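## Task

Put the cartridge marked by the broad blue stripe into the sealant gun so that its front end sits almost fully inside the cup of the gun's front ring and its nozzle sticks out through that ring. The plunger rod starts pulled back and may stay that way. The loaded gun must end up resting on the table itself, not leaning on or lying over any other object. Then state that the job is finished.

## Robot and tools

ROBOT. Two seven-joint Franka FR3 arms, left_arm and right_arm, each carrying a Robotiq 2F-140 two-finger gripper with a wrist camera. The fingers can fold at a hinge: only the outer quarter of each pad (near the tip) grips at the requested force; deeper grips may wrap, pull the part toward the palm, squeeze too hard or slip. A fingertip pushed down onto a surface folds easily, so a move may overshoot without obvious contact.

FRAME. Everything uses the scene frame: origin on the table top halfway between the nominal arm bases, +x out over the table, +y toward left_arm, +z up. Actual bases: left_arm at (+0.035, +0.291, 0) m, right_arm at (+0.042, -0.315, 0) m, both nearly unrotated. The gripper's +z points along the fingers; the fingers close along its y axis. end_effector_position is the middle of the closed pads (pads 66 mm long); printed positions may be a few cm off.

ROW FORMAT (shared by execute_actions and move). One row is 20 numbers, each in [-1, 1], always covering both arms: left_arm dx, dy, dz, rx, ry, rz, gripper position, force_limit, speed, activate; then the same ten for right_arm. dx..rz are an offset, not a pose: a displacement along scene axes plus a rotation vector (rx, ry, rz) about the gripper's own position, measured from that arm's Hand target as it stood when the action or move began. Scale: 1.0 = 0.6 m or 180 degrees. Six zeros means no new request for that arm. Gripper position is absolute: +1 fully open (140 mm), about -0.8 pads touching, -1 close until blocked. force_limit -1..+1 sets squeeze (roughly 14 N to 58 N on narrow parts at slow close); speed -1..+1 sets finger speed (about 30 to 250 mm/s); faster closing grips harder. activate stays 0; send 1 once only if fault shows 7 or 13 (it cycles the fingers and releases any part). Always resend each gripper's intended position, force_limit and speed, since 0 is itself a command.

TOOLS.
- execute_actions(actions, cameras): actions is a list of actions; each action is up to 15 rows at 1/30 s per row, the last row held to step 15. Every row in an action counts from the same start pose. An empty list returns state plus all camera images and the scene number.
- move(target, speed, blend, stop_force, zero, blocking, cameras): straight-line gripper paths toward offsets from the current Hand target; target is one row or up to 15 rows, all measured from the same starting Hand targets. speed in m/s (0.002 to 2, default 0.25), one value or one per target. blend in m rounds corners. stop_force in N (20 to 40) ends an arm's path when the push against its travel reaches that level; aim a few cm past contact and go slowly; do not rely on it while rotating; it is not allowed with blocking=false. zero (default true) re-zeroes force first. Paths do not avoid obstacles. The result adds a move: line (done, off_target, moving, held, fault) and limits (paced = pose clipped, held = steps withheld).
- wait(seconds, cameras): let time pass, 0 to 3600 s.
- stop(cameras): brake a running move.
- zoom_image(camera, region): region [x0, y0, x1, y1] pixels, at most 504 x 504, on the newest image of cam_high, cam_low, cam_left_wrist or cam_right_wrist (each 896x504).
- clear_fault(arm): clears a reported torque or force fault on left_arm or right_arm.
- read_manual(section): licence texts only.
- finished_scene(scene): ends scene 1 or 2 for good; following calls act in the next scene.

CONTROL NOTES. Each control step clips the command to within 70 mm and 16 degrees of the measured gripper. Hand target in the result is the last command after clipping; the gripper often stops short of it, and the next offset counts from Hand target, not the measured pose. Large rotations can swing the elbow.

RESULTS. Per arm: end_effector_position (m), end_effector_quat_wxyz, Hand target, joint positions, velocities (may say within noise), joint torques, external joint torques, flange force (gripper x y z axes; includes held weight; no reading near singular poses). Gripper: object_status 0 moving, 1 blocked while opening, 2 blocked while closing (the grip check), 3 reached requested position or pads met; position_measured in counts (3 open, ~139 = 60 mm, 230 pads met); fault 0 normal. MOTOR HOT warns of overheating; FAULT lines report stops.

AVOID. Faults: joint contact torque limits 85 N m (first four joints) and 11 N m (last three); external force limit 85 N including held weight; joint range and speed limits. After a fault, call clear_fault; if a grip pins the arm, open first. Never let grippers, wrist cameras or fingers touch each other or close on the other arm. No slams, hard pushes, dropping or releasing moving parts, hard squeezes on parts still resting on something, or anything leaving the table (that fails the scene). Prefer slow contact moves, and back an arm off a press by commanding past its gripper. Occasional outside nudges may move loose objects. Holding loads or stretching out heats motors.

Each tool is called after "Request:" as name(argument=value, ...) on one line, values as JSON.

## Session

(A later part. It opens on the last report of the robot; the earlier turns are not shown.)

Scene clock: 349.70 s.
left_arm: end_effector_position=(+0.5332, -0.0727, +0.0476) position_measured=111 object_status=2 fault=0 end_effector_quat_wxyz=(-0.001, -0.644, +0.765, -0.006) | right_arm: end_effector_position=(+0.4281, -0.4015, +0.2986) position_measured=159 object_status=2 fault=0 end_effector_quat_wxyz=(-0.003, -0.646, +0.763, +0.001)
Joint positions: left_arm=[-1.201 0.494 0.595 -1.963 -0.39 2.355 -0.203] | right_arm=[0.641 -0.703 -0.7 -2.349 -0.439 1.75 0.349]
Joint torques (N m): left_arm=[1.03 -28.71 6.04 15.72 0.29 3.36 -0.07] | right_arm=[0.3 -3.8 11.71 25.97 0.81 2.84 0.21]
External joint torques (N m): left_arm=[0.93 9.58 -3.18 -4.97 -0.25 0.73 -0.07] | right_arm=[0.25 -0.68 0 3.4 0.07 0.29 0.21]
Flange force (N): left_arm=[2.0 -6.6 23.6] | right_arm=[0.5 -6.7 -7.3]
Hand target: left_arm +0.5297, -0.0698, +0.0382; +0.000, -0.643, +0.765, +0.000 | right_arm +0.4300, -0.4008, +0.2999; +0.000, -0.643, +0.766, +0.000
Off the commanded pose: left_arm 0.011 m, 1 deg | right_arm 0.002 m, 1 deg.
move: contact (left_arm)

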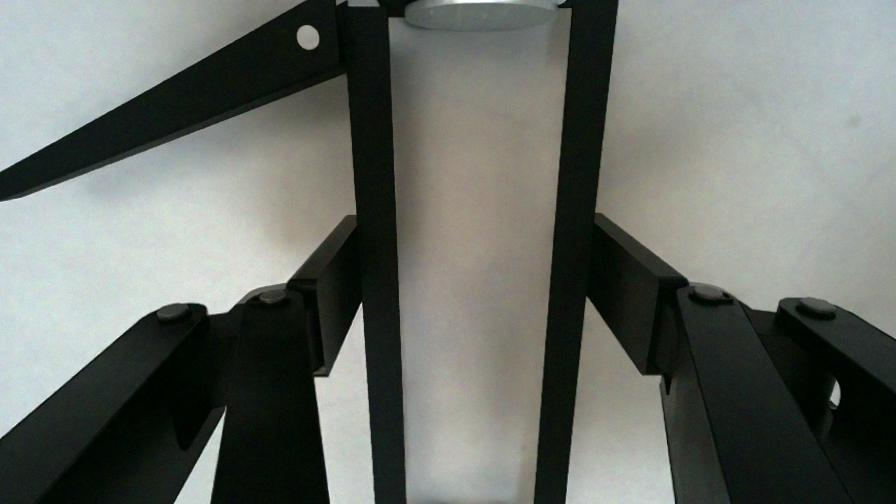

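Request:
move(target=[0.0058,-0.0048,0.0157,0,0,0,-1,0,-1,0,0,0,0,0,0,0,-1,0,-1,0], speed=0.05)

Request:
move(target=[0.0058,-0.0048,0.0157,0,0,0,0.5,0,-0.6,0,0,0,0,0,0,0,-1,0,-1,0])

Request:
move(target=[[0,0,0.1333,0,0,0,1,0,0,0,0,0,0,0,0,0,-1,0,-1,0],[0.03,0.16,0.1333,0,0,0,1,0,0,0,0,0,0,0,0,0,-1,0,-1,0]], speed=0.2, blend=0.01, cameras=["cam_left_wrist","cam_high"])

Scene clock: 361.53 s.
left_arm: end_effector_position=(+0.5340, -0.0741, +0.0491) position_measured=111 object_status=2 fault=0 end_effector_quat_wxyz=(-0.001, -0.643, +0.766, -0.003) | right_arm: end_effector_position=(+0.4281, -0.4015, +0.2986) position_measured=159 object_status=2 fault=0 end_effector_quat_wxyz=(-0.003, -0.646, +0.763, +0.001)
Joint positions: left_arm=[-1.2 0.5 0.596 -1.948 -0.388 2.339 -0.203] | right_arm=[0.641 -0.703 -0.7 -2.349 -0.439 1.75 0.349]
Joint velocities: left_arm=[-0.001 0.001 0.001 0.002 0.001 -0.003 0] | right_arm=[within noise]
Joint torques (N m): left_arm=[0.22 -36.07 9.03 19.65 0.65 2.18 -0.15] | right_arm=[0.32 -3.78 11.67 25.97 0.83 2.84 0.18]
External joint torques (N m): left_arm=[0.17 2.21 -0.22 -0.93 0.1 -0.41 -0.15] | right_arm=[0.39 -0.54 0.04 3.26 0.1 0.29 0.18]
Flange force (N): left_arm=[1.2 -2.7 3.5] | right_arm=[0.2 -7.0 -7.1]
Hand target: left_arm +0.5332, -0.0727, +0.0476; +0.000, -0.643, +0.765, +0.000 | right_arm +0.4300, -0.4008, +0.2999; +0.000, -0.643, +0.766, +0.000
Off the commanded pose: left_arm 0.002 m, 0 deg | right_arm 0.002 m, 1 deg.
move: done

Scene clock: 362.27 s.
left_arm: end_effector_position=(+0.5369, -0.0759, +0.0568) position_measured=66 object_status=3 fault=0 end_effector_quat_wxyz=(-0.001, -0.642, +0.767, -0.001) | right_arm: end_effector_position=(+0.4281, -0.4015, +0.2986) position_measured=159 object_status=2 fault=0 end_effector_quat_wxyz=(-0.003, -0.646, +0.763, +0.001)
Joint positions: left_arm=[-1.205 0.499 0.607 -1.928 -0.382 2.314 -0.206] | right_arm=[0.641 -0.703 -0.7 -2.349 -0.439 1.75 0.349]
Joint velocities: left_arm=[-0.002 -0.001 0.002 0 -0.001 -0.004 0.001] | right_arm=[within noise]
Joint torques (N m): left_arm=[0.55 -36.91 9.13 19.81 0.58 2.23 -0.28] | right_arm=[0.31 -3.82 11.68 25.96 0.82 2.84 0.19]
External joint torques (N m): left_arm=[0.63 1.53 -0.15 -1.09 0.02 -0.35 -0.28] | right_arm=[0.26 -0.72 -0.06 3.38 0.08 0.29 0.19]
Flange force (N): left_arm=[0.1 -1.2 2.6] | right_arm=[0.6 -6.7 -7.2]
Hand target: left_arm +0.5367, -0.0756, +0.0570; +0.000, -0.643, +0.765, +0.000 | right_arm +0.4300, -0.4008, +0.2999; +0.000, -0.643, +0.766, +0.000
Off the commanded pose: left_arm 0.000 m, 0 deg | right_arm 0.002 m, 1 deg.
move: done

Scene clock: 364.23 s.
left_arm: end_effector_position=(+0.5541, +0.0201, +0.1365) position_measured=3 object_status=3 fault=0 end_effector_quat_wxyz=(-0.001, -0.648, +0.762, +0.001) | right_arm: end_effector_position=(+0.4281, -0.4015, +0.2986) position_measured=159 object_status=2 fault=0 end_effector_quat_wxyz=(-0.003, -0.646, +0.763, +0.001)
Joint positions: left_arm=[-1.198 0.272 0.745 -2.025 -0.231 2.211 -0.162] | right_arm=[0.641 -0.703 -0.7 -2.349 -0.439 1.75 0.349]
Joint velocities: left_arm=[0 -0.001 0.001 -0.001 -0.001 0.001 0.005] | right_arm=[within noise]
Joint torques (N m): left_arm=[0.72 -29.75 5.44 20.81 0.94 2.82 0.19] | right_arm=[0.33 -3.82 11.71 25.97 0.82 2.84 0.22]
External joint torques (N m): left_arm=[0.65 0.64 -0.7 -2 0.34 0.21 0.19] | right_arm=[0.27 -0.62 -0.08 3.3 0.08 0.28 0.22]
Flange force (N): left_arm=[-2.3 4.4 3.8] | right_arm=[0.5 -6.9 -7.0]
Hand target: left_arm +0.5547, +0.0204, +0.1370; +0.000, -0.643, +0.765, +0.000 | right_arm +0.4300, -0.4008, +0.2999; +0.000, -0.643, +0.766, +0.000
Off the commanded pose: left_arm 0.001 m, 1 deg | right_arm 0.002 m, 1 deg.
move: done
Images, in order (width x height): cam_high 896x504, cam_left_wrist 896x504.

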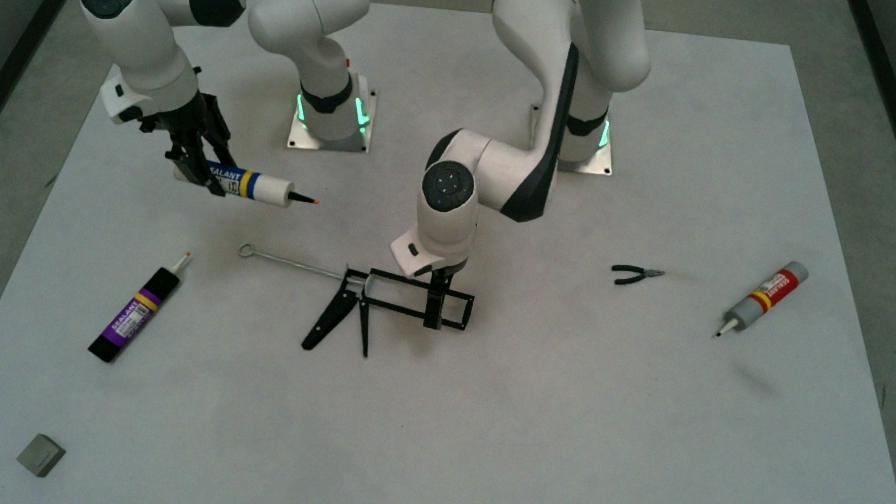

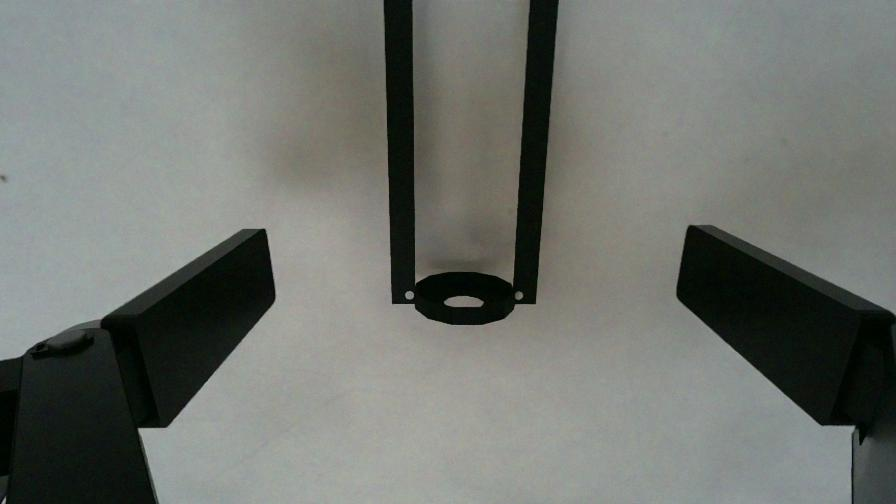

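Request:
move(target=[[0.0083,0.0655,0.02,-0.1917,0.0321,0,0.5,0,0,0,0,0,0,0,0,0,-1,0,-1,0],[0.0083,0.0655,-0.08,-0.1917,0.0321,0,0.5,0,0,0,0,0,0,0,0,0,-1,0,-1,0]], speed=0.2, cameras=["cam_left_wrist","cam_low","cam_high"])

Scene clock: 393.60 s.
left_arm: end_effector_position=(+0.5582, +0.0601, +0.0886) position_measured=66 object_status=3 fault=0 end_effector_quat_wxyz=(-0.230, -0.616, +0.728, -0.192) | right_arm: end_effector_position=(+0.4281, -0.4015, +0.2986) position_measured=159 object_status=2 fault=0 end_effector_quat_wxyz=(-0.003, -0.646, +0.763, +0.001)
Joint positions: left_arm=[-0.698 0.334 0.557 -2.123 -0.972 2.119 0.67] | right_arm=[0.641 -0.703 -0.7 -2.349 -0.439 1.75 0.349]
Joint velocities: left_arm=[-0.001 0.001 -0.002 -0.001 0 0.001 0.007] | right_arm=[within noise]
Joint torques (N m): left_arm=[1.04 -32.33 4.56 18.79 -0.32 1.3 0.13] | right_arm=[0.34 -3.86 11.7 26.01 0.82 2.84 0.16]
External joint torques (N m): left_arm=[1.04 1.54 -0.86 -1.17 -0.33 0.16 0.11] | right_arm=[0.3 -0.67 -0.04 3.37 0.08 0.29 0.16]
Flange force (N): left_arm=[-3.3 -1.0 4.1] | right_arm=[0.5 -6.9 -7.2]
Hand target: left_arm +0.5597, +0.0597, +0.0890; -0.229, -0.614, +0.730, -0.195 | right_arm +0.4300, -0.4008, +0.2999; +0.000, -0.643, +0.766, +0.000
Off the commanded pose: left_arm 0.002 m, 1 deg | right_arm 0.002 m, 1 deg.
move: done
Images, in order (width x height): cam_high 896x504, cam_low 896x504, cam_left_wrist 896x504.

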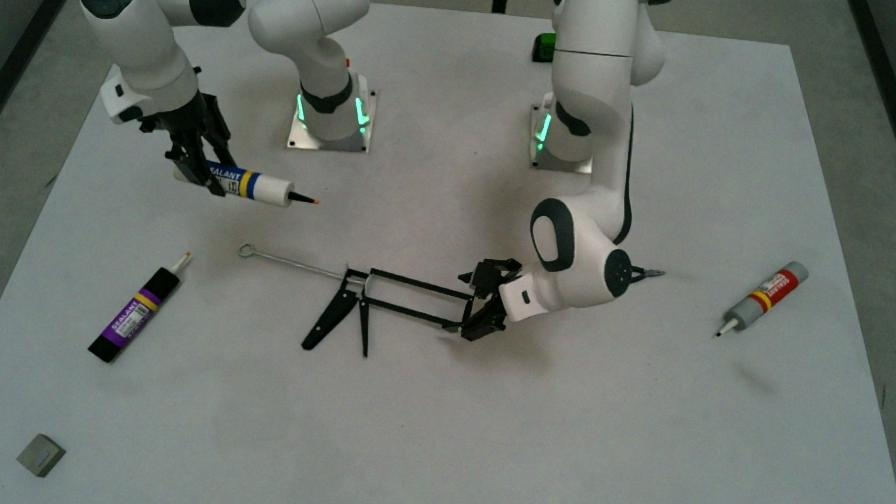

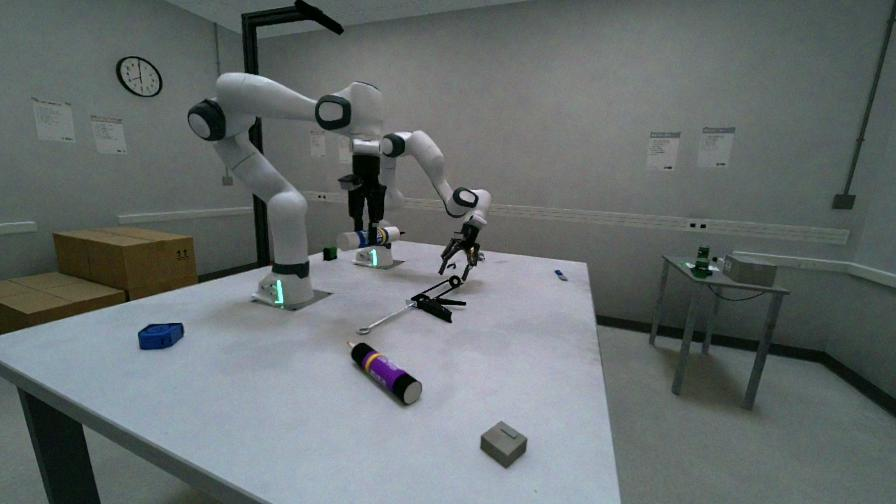

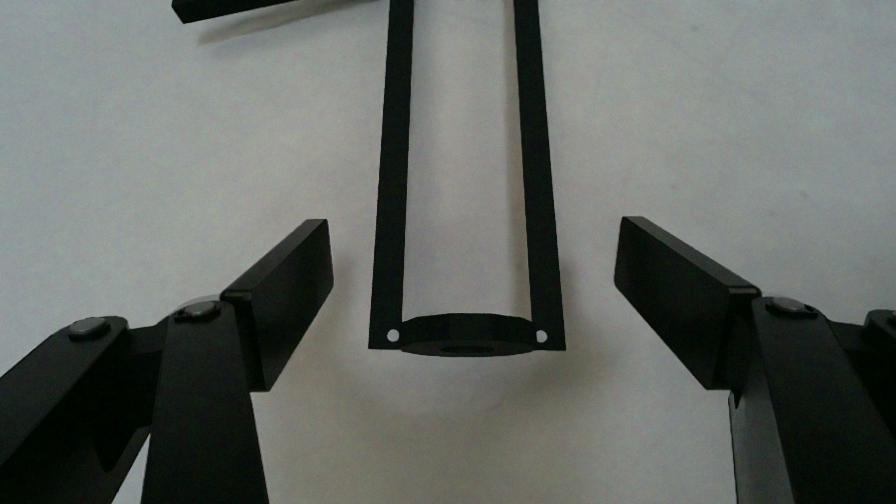

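Request:
move(target=[0,0,-0.0617,0,0,0,0.5,0,0,0,0,0,0,0,0,0,-1,0,-1,0], speed=0.08)

Request:
move(target=[0,0,0,0,0,0,-1,0,-1,0,0,0,0,0,0,0,-1,0,-1,0], cameras=["cam_left_wrist"])

Scene clock: 401.60 s.
left_arm: end_effector_position=(+0.5583, +0.0600, +0.0520) position_measured=66 object_status=3 fault=0 end_effector_quat_wxyz=(-0.230, -0.616, +0.728, -0.192) | right_arm: end_effector_position=(+0.4281, -0.4015, +0.2986) position_measured=159 object_status=2 fault=0 end_effector_quat_wxyz=(-0.003, -0.646, +0.763, +0.001)
Joint positions: left_arm=[-0.672 0.412 0.523 -2.116 -1.042 2.146 0.74] | right_arm=[0.641 -0.703 -0.7 -2.349 -0.439 1.75 0.349]
Joint velocities: left_arm=[0 -0.001 0 0 -0.001 0 0.008] | right_arm=[within noise]
Joint torques (N m): left_arm=[1.03 -33.89 5.37 17.72 -0.29 1.21 0.22] | right_arm=[0.35 -3.8 11.77 25.93 0.82 2.83 0.19]
External joint torques (N m): left_arm=[0.98 1.75 -0.95 -1.14 -0.33 0.14 0.2] | right_arm=[0.35 -0.67 0.12 3.31 0.09 0.28 0.19]
Flange force (N): left_arm=[-3.8 -1.0 4.6] | right_arm=[0.2 -6.5 -7.2]
Hand target: left_arm +0.5597, +0.0597, +0.0520; -0.229, -0.614, +0.730, -0.195 | right_arm +0.4300, -0.4008, +0.2999; +0.000, -0.643, +0.766, +0.000
Off the commanded pose: left_arm 0.001 m, 0 deg | right_arm 0.002 m, 1 deg.
move: done

Scene clock: 403.00 s.
left_arm: end_effector_position=(+0.5585, +0.0600, +0.0520) position_measured=111 object_status=0 fault=0 end_effector_quat_wxyz=(-0.230, -0.615, +0.729, -0.193) | right_arm: end_effector_position=(+0.4281, -0.4015, +0.2986) position_measured=159 object_status=2 fault=0 end_effector_quat_wxyz=(-0.003, -0.646, +0.763, +0.001)
Joint positions: left_arm=[-0.672 0.412 0.523 -2.116 -1.043 2.146 0.743] | right_arm=[0.641 -0.703 -0.7 -2.349 -0.439 1.75 0.349]
Joint torques (N m): left_arm=[0.78 -33.87 5.5 17.73 -0.38 1.2 0.15] | right_arm=[0.27 -3.81 11.71 25.91 0.83 2.82 0.14]
External joint torques (N m): left_arm=[0.91 1.81 -0.67 -1.18 -0.42 0.16 0.13] | right_arm=[0.23 -0.73 0.02 3.34 0.1 0.28 0.14]
Flange force (N): left_arm=[-3.7 -0.9 4.5] | right_arm=[0.6 -6.4 -7.2]
Hand target: left_arm +0.5597, +0.0597, +0.0520; -0.229, -0.614, +0.730, -0.195 | right_arm +0.4300, -0.4008, +0.2999; +0.000, -0.643, +0.766, +0.000
Off the commanded pose: left_arm 0.001 m, 0 deg | right_arm 0.002 m, 1 deg.
move: done

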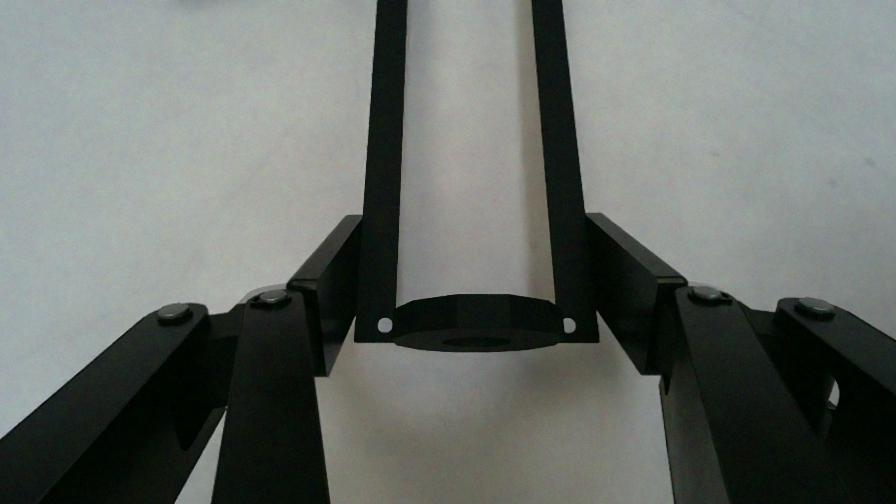

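Request:
move(target=[0,0,0,0,0,0,-1,0,-1,0,0.154,0.403,-0.1315,-0.0986,0.0164,0,-1,0,-1,0], speed=0.2, cameras=["all"])

Scene clock: 431.23 s.
left_arm: end_effector_position=(+0.5585, +0.0600, +0.0520) position_measured=111 object_status=2 fault=0 end_effector_quat_wxyz=(-0.230, -0.615, +0.729, -0.193) | right_arm: end_effector_position=(+0.5219, -0.1589, +0.2193) position_measured=159 object_status=2 fault=0 end_effector_quat_wxyz=(-0.120, -0.640, +0.753, -0.102)
Joint positions: left_arm=[-0.672 0.412 0.523 -2.116 -1.043 2.146 0.743] | right_arm=[0.879 0.036 -0.45 -2.024 -0.251 1.861 0.713]
Joint velocities: left_arm=[within noise] | right_arm=[0.001 0.001 -0.001 0 0 -0.001 0.004]
Joint torques (N m): left_arm=[0.77 -33.83 5.51 17.69 -0.38 1.19 0.07] | right_arm=[0.32 -30.37 -1.88 28.04 0.21 1.68 0.11]
External joint torques (N m): left_arm=[0.89 1.9 -0.65 -1.22 -0.41 0.16 0.06] | right_arm=[0.32 -0.41 -1.4 4.23 -0.02 -0.19 0.1]
Flange force (N): left_arm=[-3.6 -1.0 4.6] | right_arm=[-5.2 -11.4 -9.6]
Hand target: left_arm +0.5597, +0.0597, +0.0520; -0.229, -0.614, +0.730, -0.195 | right_arm +0.5224, -0.1590, +0.2210; -0.119, -0.635, +0.756, -0.102
Off the commanded pose: left_arm 0.001 m, 0 deg | right_arm 0.002 m, 1 deg.
move: done

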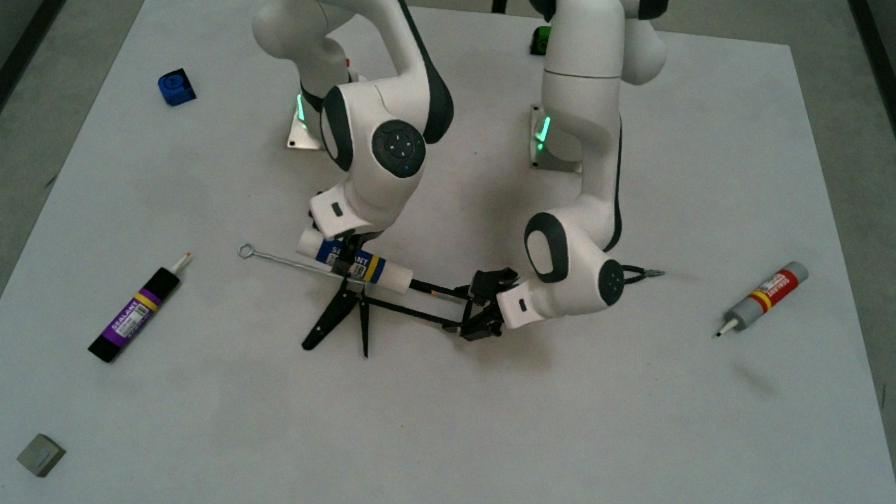

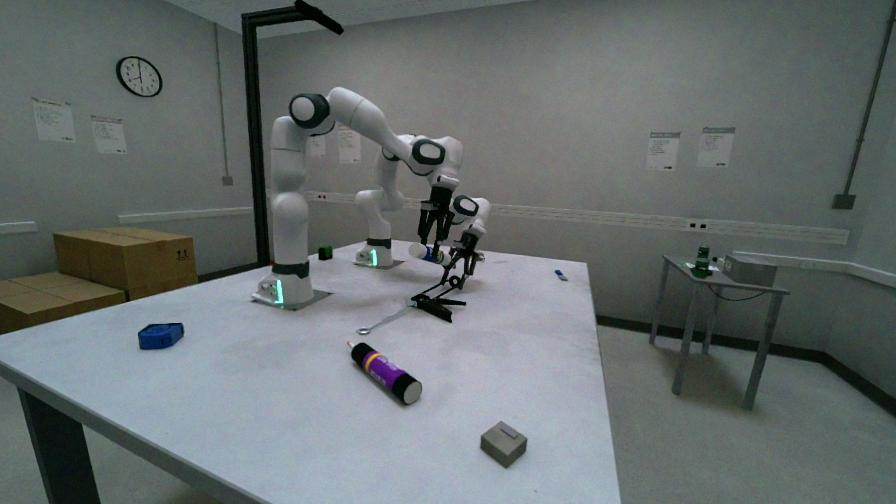

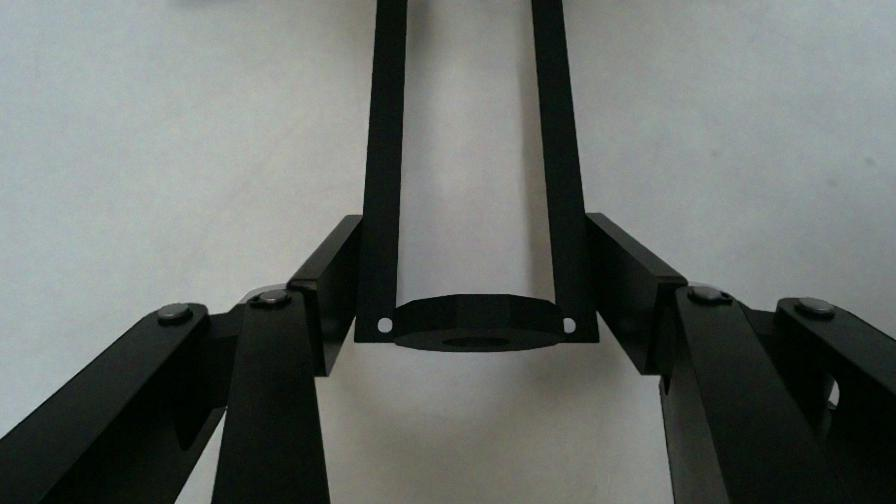

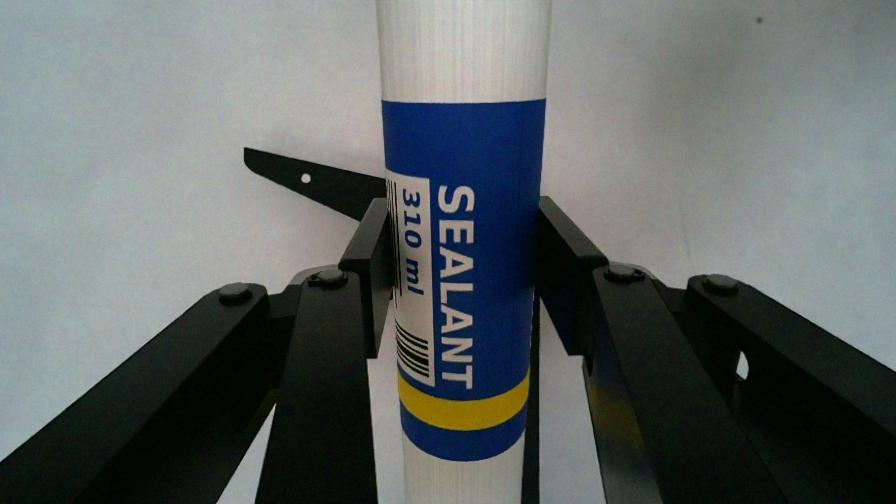

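Request:
move(target=[0,0,0,0,0,0,-1,0,-1,0,0,0,-0.1,0,0,0,-1,0,-1,0], speed=0.15, cameras=["cam_left_wrist","cam_right_wrist"])

Scene clock: 443.33 s.
left_arm: end_effector_position=(+0.5585, +0.0600, +0.0520) position_measured=111 object_status=2 fault=0 end_effector_quat_wxyz=(-0.230, -0.615, +0.729, -0.193) | right_arm: end_effector_position=(+0.5203, -0.1600, +0.1596) position_measured=159 object_status=2 fault=0 end_effector_quat_wxyz=(-0.123, -0.639, +0.753, -0.102)
Joint positions: left_arm=[-0.672 0.412 0.523 -2.116 -1.043 2.146 0.743] | right_arm=[0.874 0.105 -0.456 -2.105 -0.235 2 0.726]
Joint velocities: left_arm=[within noise] | right_arm=[0.001 -0.001 0 -0.001 0.001 0.004 0]
Joint torques (N m): left_arm=[0.81 -33.85 5.52 17.67 -0.38 1.19 0.12] | right_arm=[0.29 -32.32 -2.89 26.44 0.28 1.94 0.18]
External joint torques (N m): left_arm=[0.78 1.79 -0.77 -1.17 -0.41 0.14 0.1] | right_arm=[0.35 -1.1 -1.42 3.62 0 0.11 0.17]
Flange force (N): left_arm=[-3.4 -0.8 4.6] | right_arm=[-3.2 -7.6 -6.8]
Hand target: left_arm +0.5597, +0.0597, +0.0520; -0.229, -0.614, +0.730, -0.195 | right_arm +0.5224, -0.1590, +0.1610; -0.119, -0.635, +0.756, -0.102
Off the commanded pose: left_arm 0.001 m, 0 deg | right_arm 0.003 m, 1 deg.
move: done

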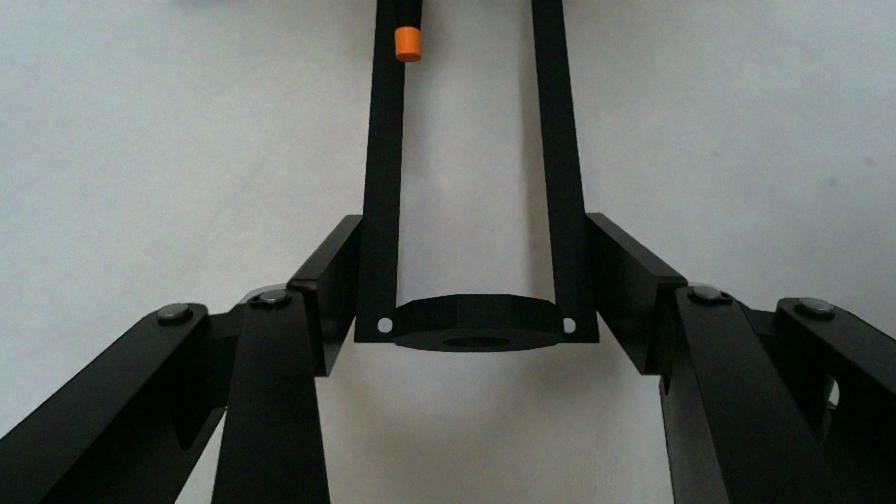

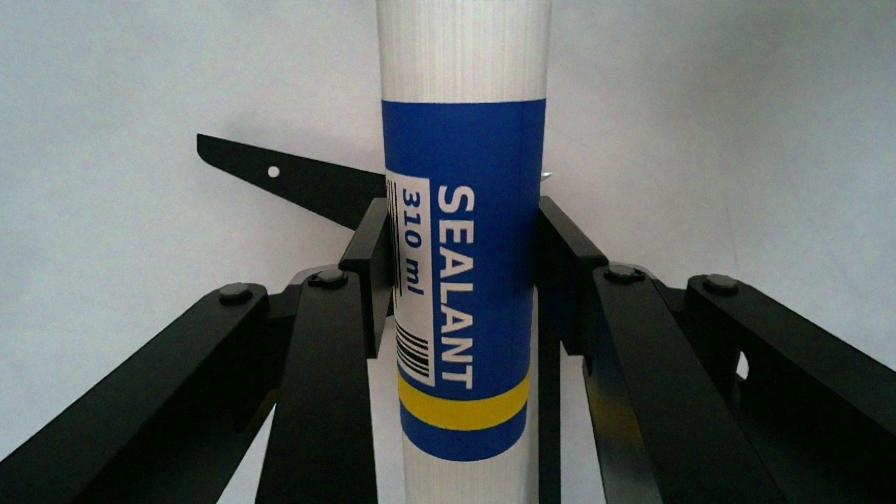

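Request:
move(target=[0,0,0,0,0,0,-1,0,-1,0,-0.0353,0.0058,-0.05,0,0,0,-1,0,-1,0], speed=0.1, cameras=["cam_left_wrist","cam_right_wrist","cam_low"])

Request:
zoom_image(camera="cam_low", region=[380, 220, 500, 330])

Scene clock: 453.17 s.
left_arm: end_effector_position=(+0.5585, +0.0600, +0.0520) position_measured=111 object_status=2 fault=0 end_effector_quat_wxyz=(-0.230, -0.615, +0.729, -0.193) | right_arm: end_effector_position=(+0.4993, -0.1572, +0.1291) position_measured=159 object_status=2 fault=0 end_effector_quat_wxyz=(-0.123, -0.637, +0.754, -0.100)
Joint positions: left_arm=[-0.672 0.412 0.523 -2.116 -1.043 2.146 0.743] | right_arm=[0.885 0.099 -0.448 -2.196 -0.24 2.077 0.769]
Joint velocities: left_arm=[within noise] | right_arm=[0 0.001 -0.001 0 -0.001 0.001 0.007]
Joint torques (N m): left_arm=[0.78 -33.82 5.51 17.65 -0.38 1.2 0.13] | right_arm=[0.74 -32.13 -2.26 25.07 -0.23 1.93 0.18]
External joint torques (N m): left_arm=[0.84 1.8 -0.7 -1.22 -0.42 0.15 0.11] | right_arm=[0.71 -1.59 -1.02 2.96 -0.55 0.12 0.17]
Flange force (N): left_arm=[-3.5 -0.7 4.5] | right_arm=[-0.8 -3.2 -6.0]
Hand target: left_arm +0.5597, +0.0597, +0.0520; -0.229, -0.614, +0.730, -0.195 | right_arm +0.5013, -0.1556, +0.1310; -0.119, -0.635, +0.756, -0.102
Off the commanded pose: left_arm 0.001 m, 0 deg | right_arm 0.003 m, 1 deg.
move: done
Images, in order (width x height): cam_low 896x504, cam_left_wrist 896x504, cam_right_wrist 896x504.

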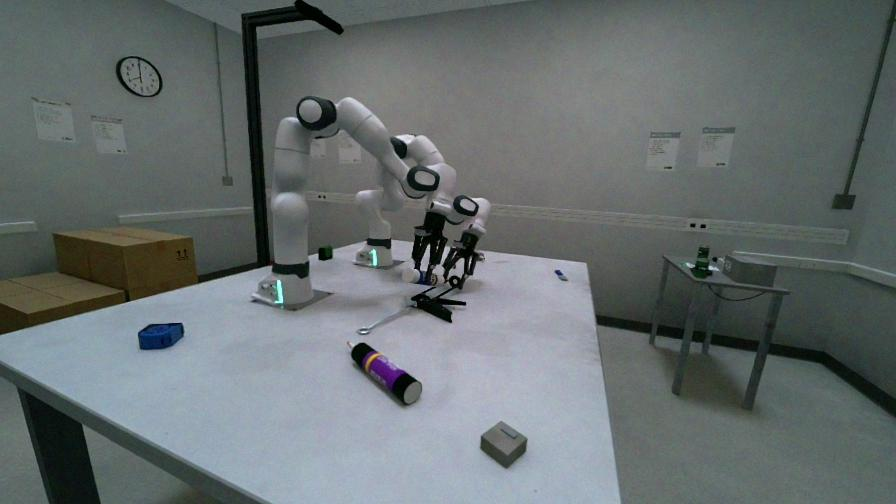

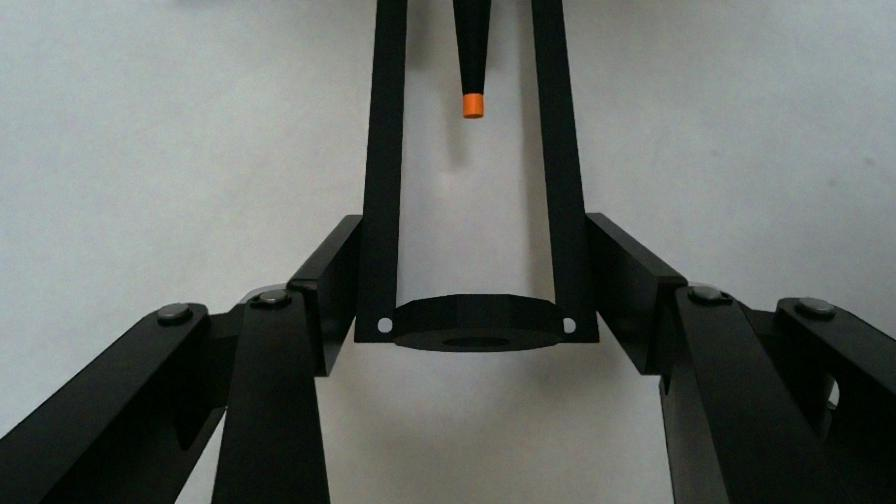

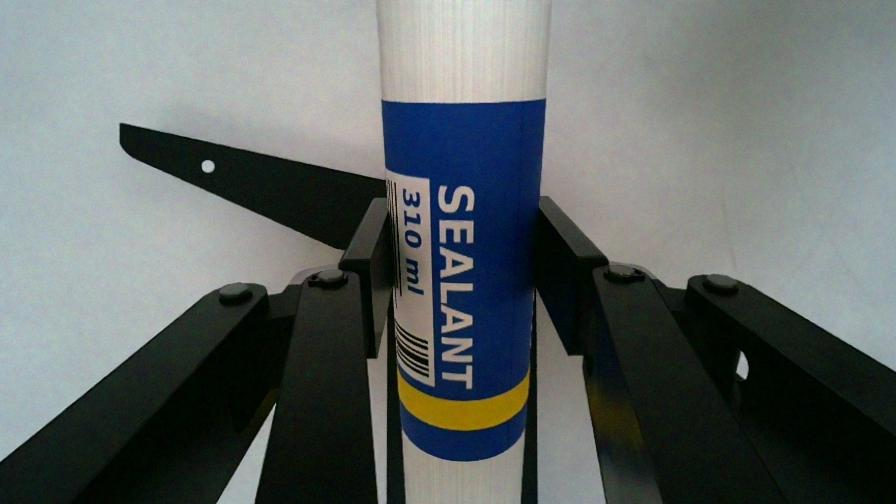

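Scaled by 4.200 from the camera's image (finer frame: 1280x720).

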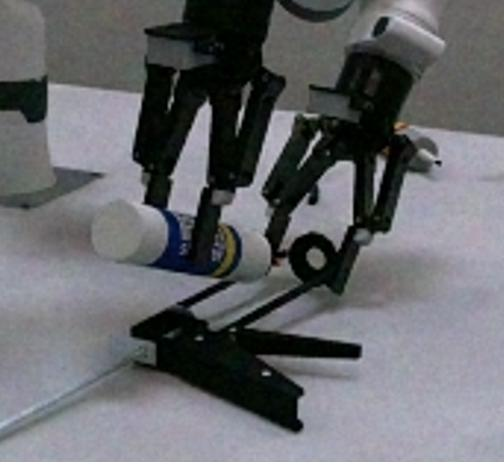

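Request:
move(target=[[0,0,0,0,0,0,-1,0,-1,0,0,0,0.0167,0,0,0,-1,0,-1,0],[0,0,0,0,0,0,-1,0,-1,0,0.0125,0.086,-0.0117,0,0,0,-1,0,-1,0]], speed=0.08, blend=0.002, cameras=["cam_left_wrist","cam_low"])

Request:
zoom_image(camera="cam_low", region=[380, 220, 500, 330])

Scene clock: 474.13 s.
left_arm: end_effector_position=(+0.5585, +0.0600, +0.0520) position_measured=111 object_status=2 fault=0 end_effector_quat_wxyz=(-0.230, -0.615, +0.729, -0.193) | right_arm: end_effector_position=(+0.5084, -0.1048, +0.1224) position_measured=159 object_status=2 fault=0 end_effector_quat_wxyz=(-0.119, -0.639, +0.753, -0.102)
Joint positions: left_arm=[-0.672 0.412 0.523 -2.116 -1.043 2.146 0.743] | right_arm=[0.915 0.2 -0.407 -2.084 -0.183 2.057 0.8]
Joint velocities: left_arm=[within noise] | right_arm=[0 0 -0.001 0 0.002 0 0.005]
Joint torques (N m): left_arm=[0.76 -33.84 5.5 17.68 -0.37 1.21 0.12] | right_arm=[0.34 -34.93 -3.79 26.12 0.34 1.62 0.11]
External joint torques (N m): left_arm=[0.84 1.83 -0.7 -1.21 -0.4 0.16 0.11] | right_arm=[0.46 -0.43 -1.28 3.89 0.02 -0.19 0.1]
Flange force (N): left_arm=[-3.5 -0.8 4.6] | right_arm=[-6.8 -9.7 -7.1]
Hand target: left_arm +0.5597, +0.0597, +0.0520; -0.229, -0.614, +0.730, -0.195 | right_arm +0.5088, -0.1040, +0.1240; -0.119, -0.635, +0.756, -0.102
Off the commanded pose: left_arm 0.001 m, 0 deg | right_arm 0.002 m, 1 deg.
move: done
Images, in order (width x height): cam_low 896x504, cam_left_wrist 896x504.

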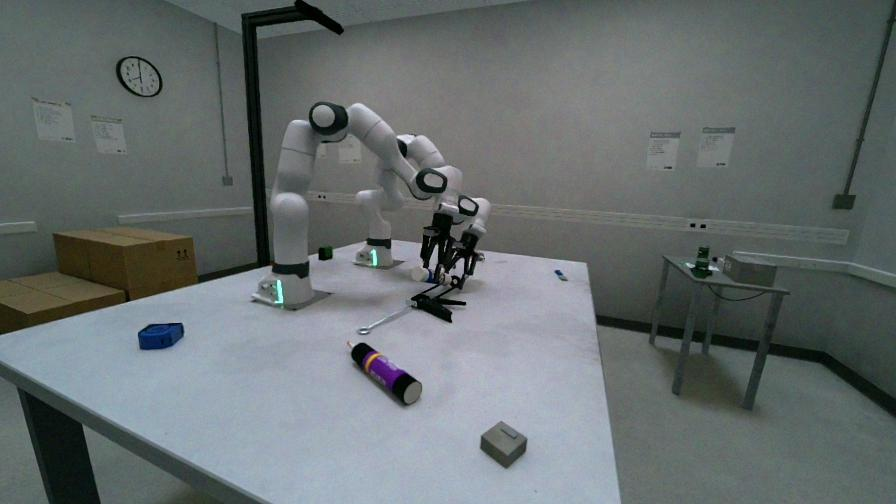

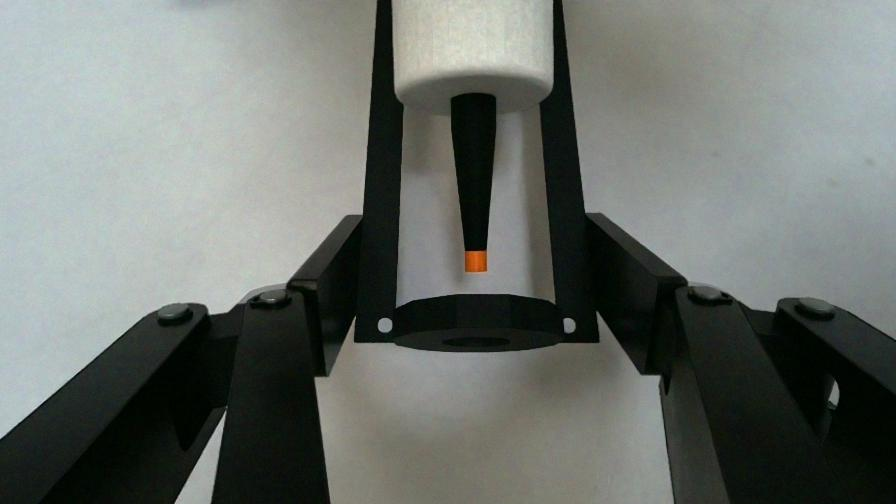

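Scaled by 4.200 from the camera's image (finer frame: 1280x720).

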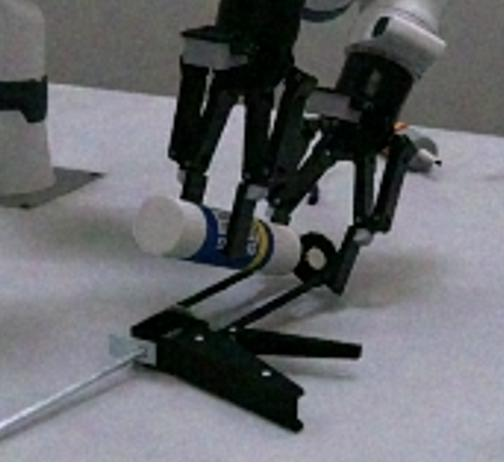

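Request:
move(target=[[0,0,0,0,0,0,-1,0,-1,0,-0.0073,0.0012,0,0,0,-0.0078,-1,0,-1,0],[0,0,0,0,0,0,-1,0,-1,0,0.0043,0.0716,-0.0232,0,0,-0.0078,-1,0,-1,0]], speed=0.05, blend=0.001, cameras=["cam_left_wrist","cam_low","cam_right_wrist"])

Request:
zoom_image(camera="cam_low", region=[380, 220, 500, 330])

Scene clock: 493.53 s.
left_arm: end_effector_position=(+0.5585, +0.0600, +0.0520) position_measured=111 object_status=2 fault=0 end_effector_quat_wxyz=(-0.230, -0.615, +0.729, -0.193) | right_arm: end_effector_position=(+0.5112, -0.0622, +0.1084) position_measured=159 object_status=2 fault=0 end_effector_quat_wxyz=(-0.121, -0.630, +0.761, -0.101)
Joint positions: left_arm=[-0.672 0.412 0.523 -2.116 -1.043 2.146 0.743] | right_arm=[0.936 0.299 -0.379 -1.986 -0.129 2.038 0.847]
Joint velocities: left_arm=[within noise] | right_arm=[0.001 -0.001 -0.001 0.001 0.002 -0.003 0.006]
Joint torques (N m): left_arm=[0.79 -33.84 5.54 17.67 -0.38 1.21 0.13] | right_arm=[0.57 -38.38 -4.72 25.65 0.34 1.58 0.2]
External joint torques (N m): left_arm=[0.78 1.81 -0.75 -1.21 -0.41 0.15 0.11] | right_arm=[0.63 -0.53 -1.32 3.52 0.02 -0.2 0.19]
Flange force (N): left_arm=[-3.4 -0.7 4.6] | right_arm=[-7.1 -7.9 -6.8]
Hand target: left_arm +0.5597, +0.0597, +0.0520; -0.229, -0.614, +0.730, -0.195 | right_arm +0.5113, -0.0610, +0.1100; -0.120, -0.626, +0.764, -0.100
Off the commanded pose: left_arm 0.001 m, 0 deg | right_arm 0.002 m, 1 deg.
move: done
Images, in order (width x height): cam_low 896x504, cam_left_wrist 896x504, cam_right_wrist 896x504.

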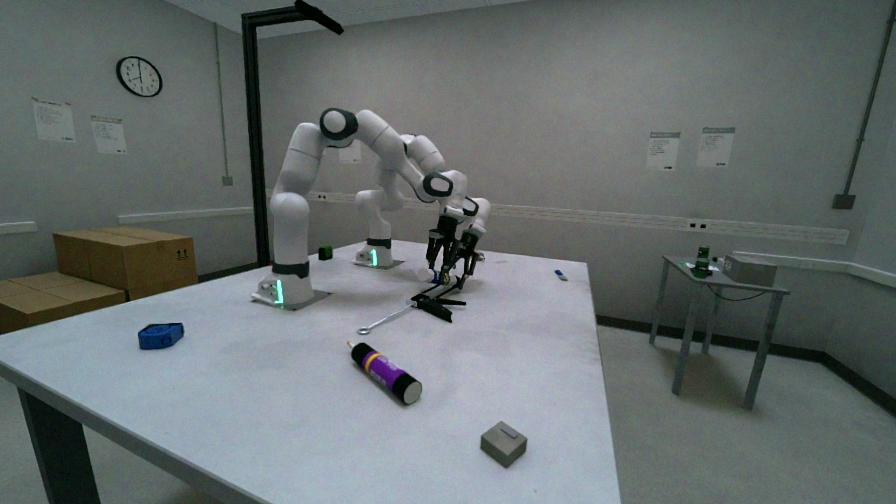

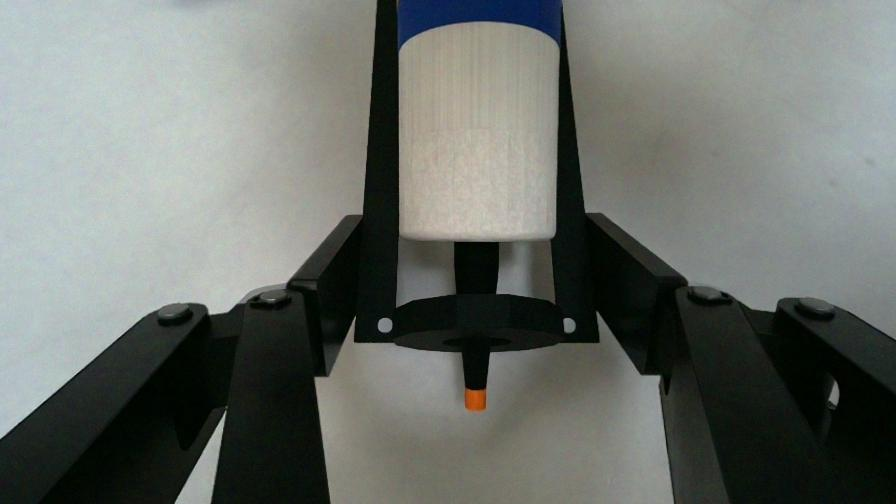

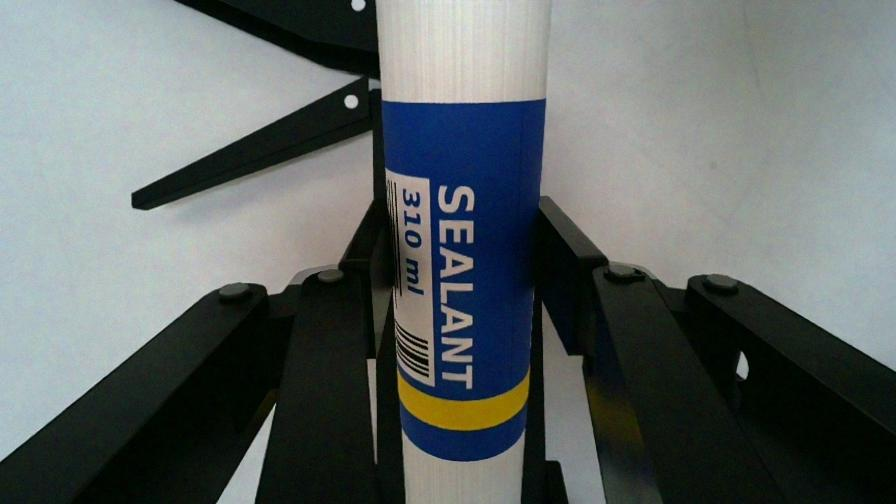

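Scaled by 4.200 from the camera's image (finer frame: 1280x720).

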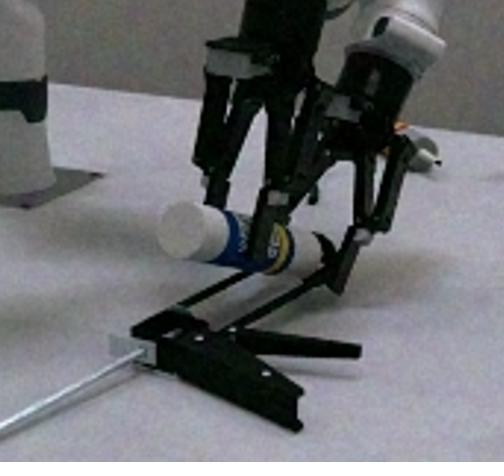

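Request:
move(target=[0,0,0,0,0,0,-1,0,-1,0,0.0004,0.0025,-0.027,0.0274,-0.0046,0,-1,0,-1,0], speed=0.04, cameras=["cam_left_wrist","cam_low","cam_right_wrist","cam_high"])

Request:
zoom_image(camera="cam_low", region=[390, 240, 480, 320])

Request:
zoom_image(camera="cam_high", region=[290, 200, 490, 360])

Scene clock: 555.40 s.
left_arm: end_effector_position=(+0.5585, +0.0600, +0.0520) position_measured=111 object_status=2 fault=0 end_effector_quat_wxyz=(-0.230, -0.615, +0.729, -0.193) | right_arm: end_effector_position=(+0.5094, -0.0611, +0.0916) position_measured=159 object_status=2 fault=0 end_effector_quat_wxyz=(-0.092, -0.627, +0.770, -0.074)
Joint positions: left_arm=[-0.672 0.412 0.523 -2.116 -1.043 2.146 0.743] | right_arm=[0.909 0.271 -0.373 -2.068 -0.083 2.153 0.824]
Joint velocities: left_arm=[within noise] | right_arm=[0 0 -0.001 0.001 0.001 0.004 -0.007]
Joint torques (N m): left_arm=[0.76 -33.87 5.53 17.64 -0.38 1.2 0.12] | right_arm=[-0.47 -38.58 -3.76 24.81 0.5 2.2 -0.23]
External joint torques (N m): left_arm=[0.68 1.86 -0.83 -1.31 -0.42 0.13 0.1] | right_arm=[-0.56 -1.81 -0.9 2.99 0.07 0.2 -0.24]
Flange force (N): left_arm=[-3.3 -0.5 4.8] | right_arm=[-2.5 -5.6 -5.2]
Hand target: left_arm +0.5597, +0.0597, +0.0520; -0.229, -0.614, +0.730, -0.195 | right_arm +0.5116, -0.0595, +0.0938; -0.087, -0.630, +0.768, -0.072
Off the commanded pose: left_arm 0.001 m, 0 deg | right_arm 0.004 m, 1 deg.
move: off_target (right_arm)

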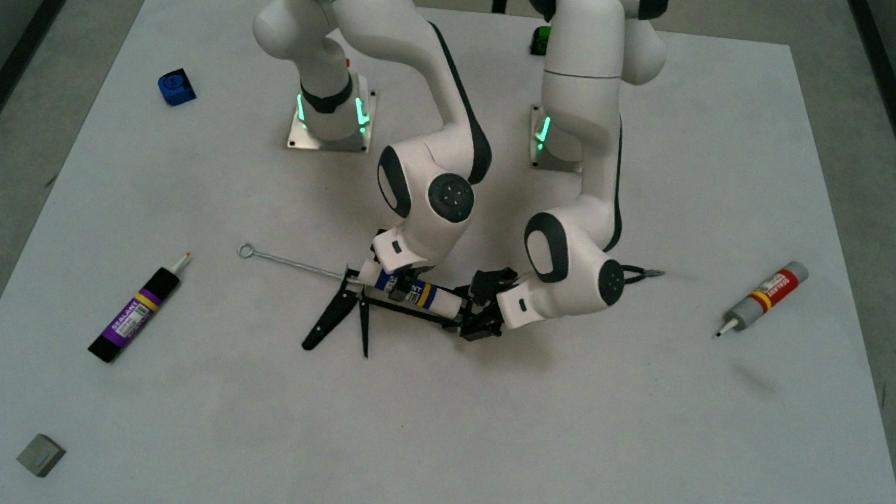

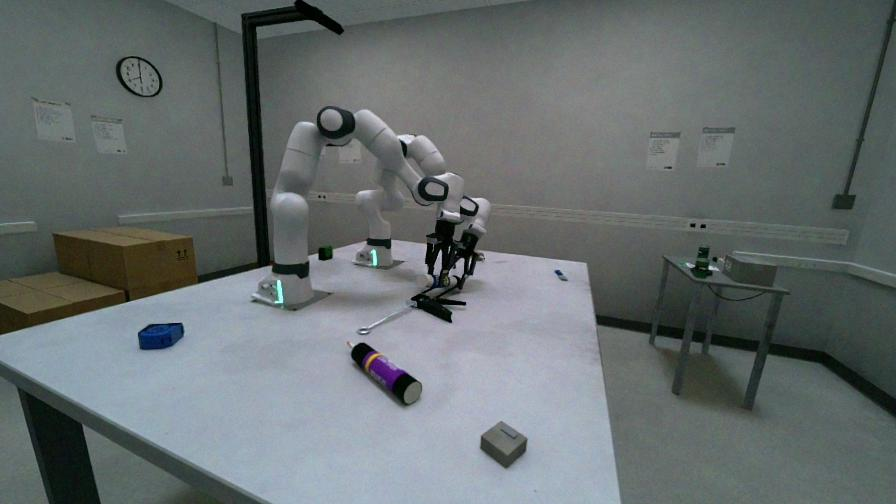

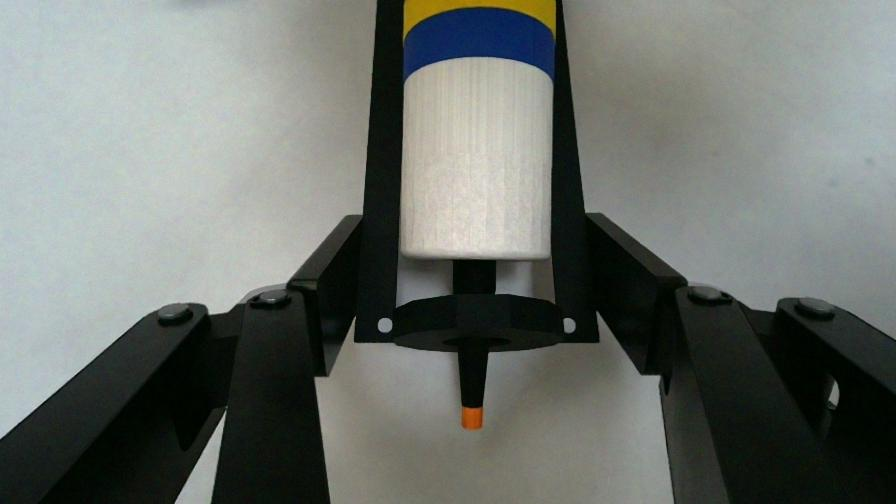

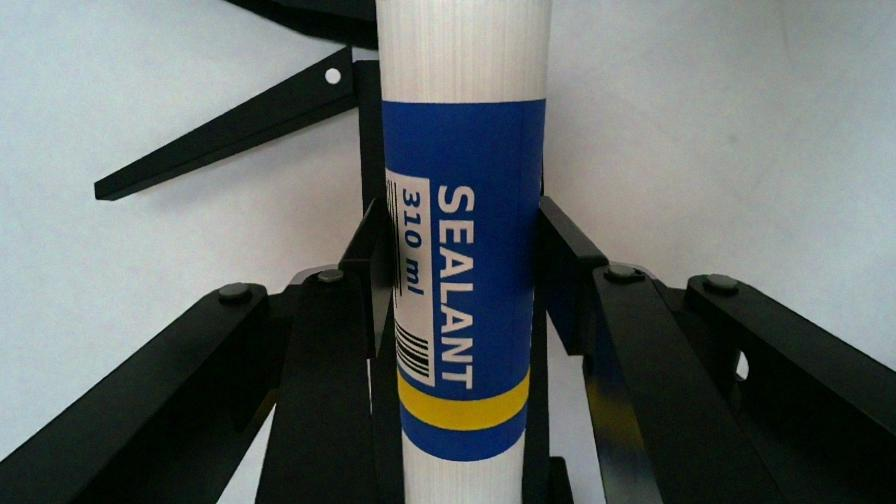

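Scaled by 5.600 from the camera's image (finer frame: 1280x720).

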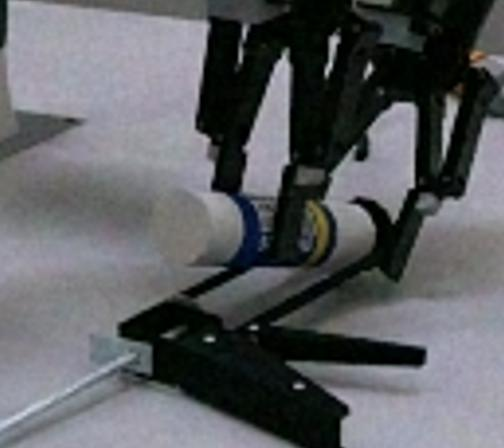

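Scaled by 2.520 from the camera's image (finer frame: 1280x720).

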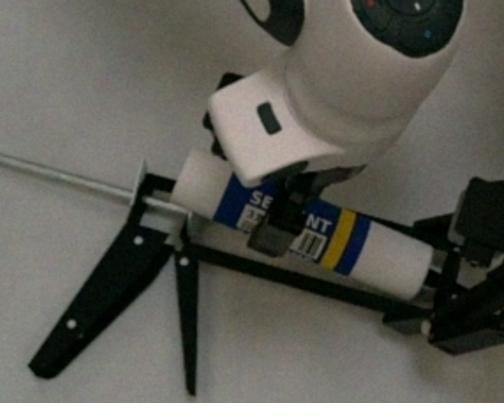

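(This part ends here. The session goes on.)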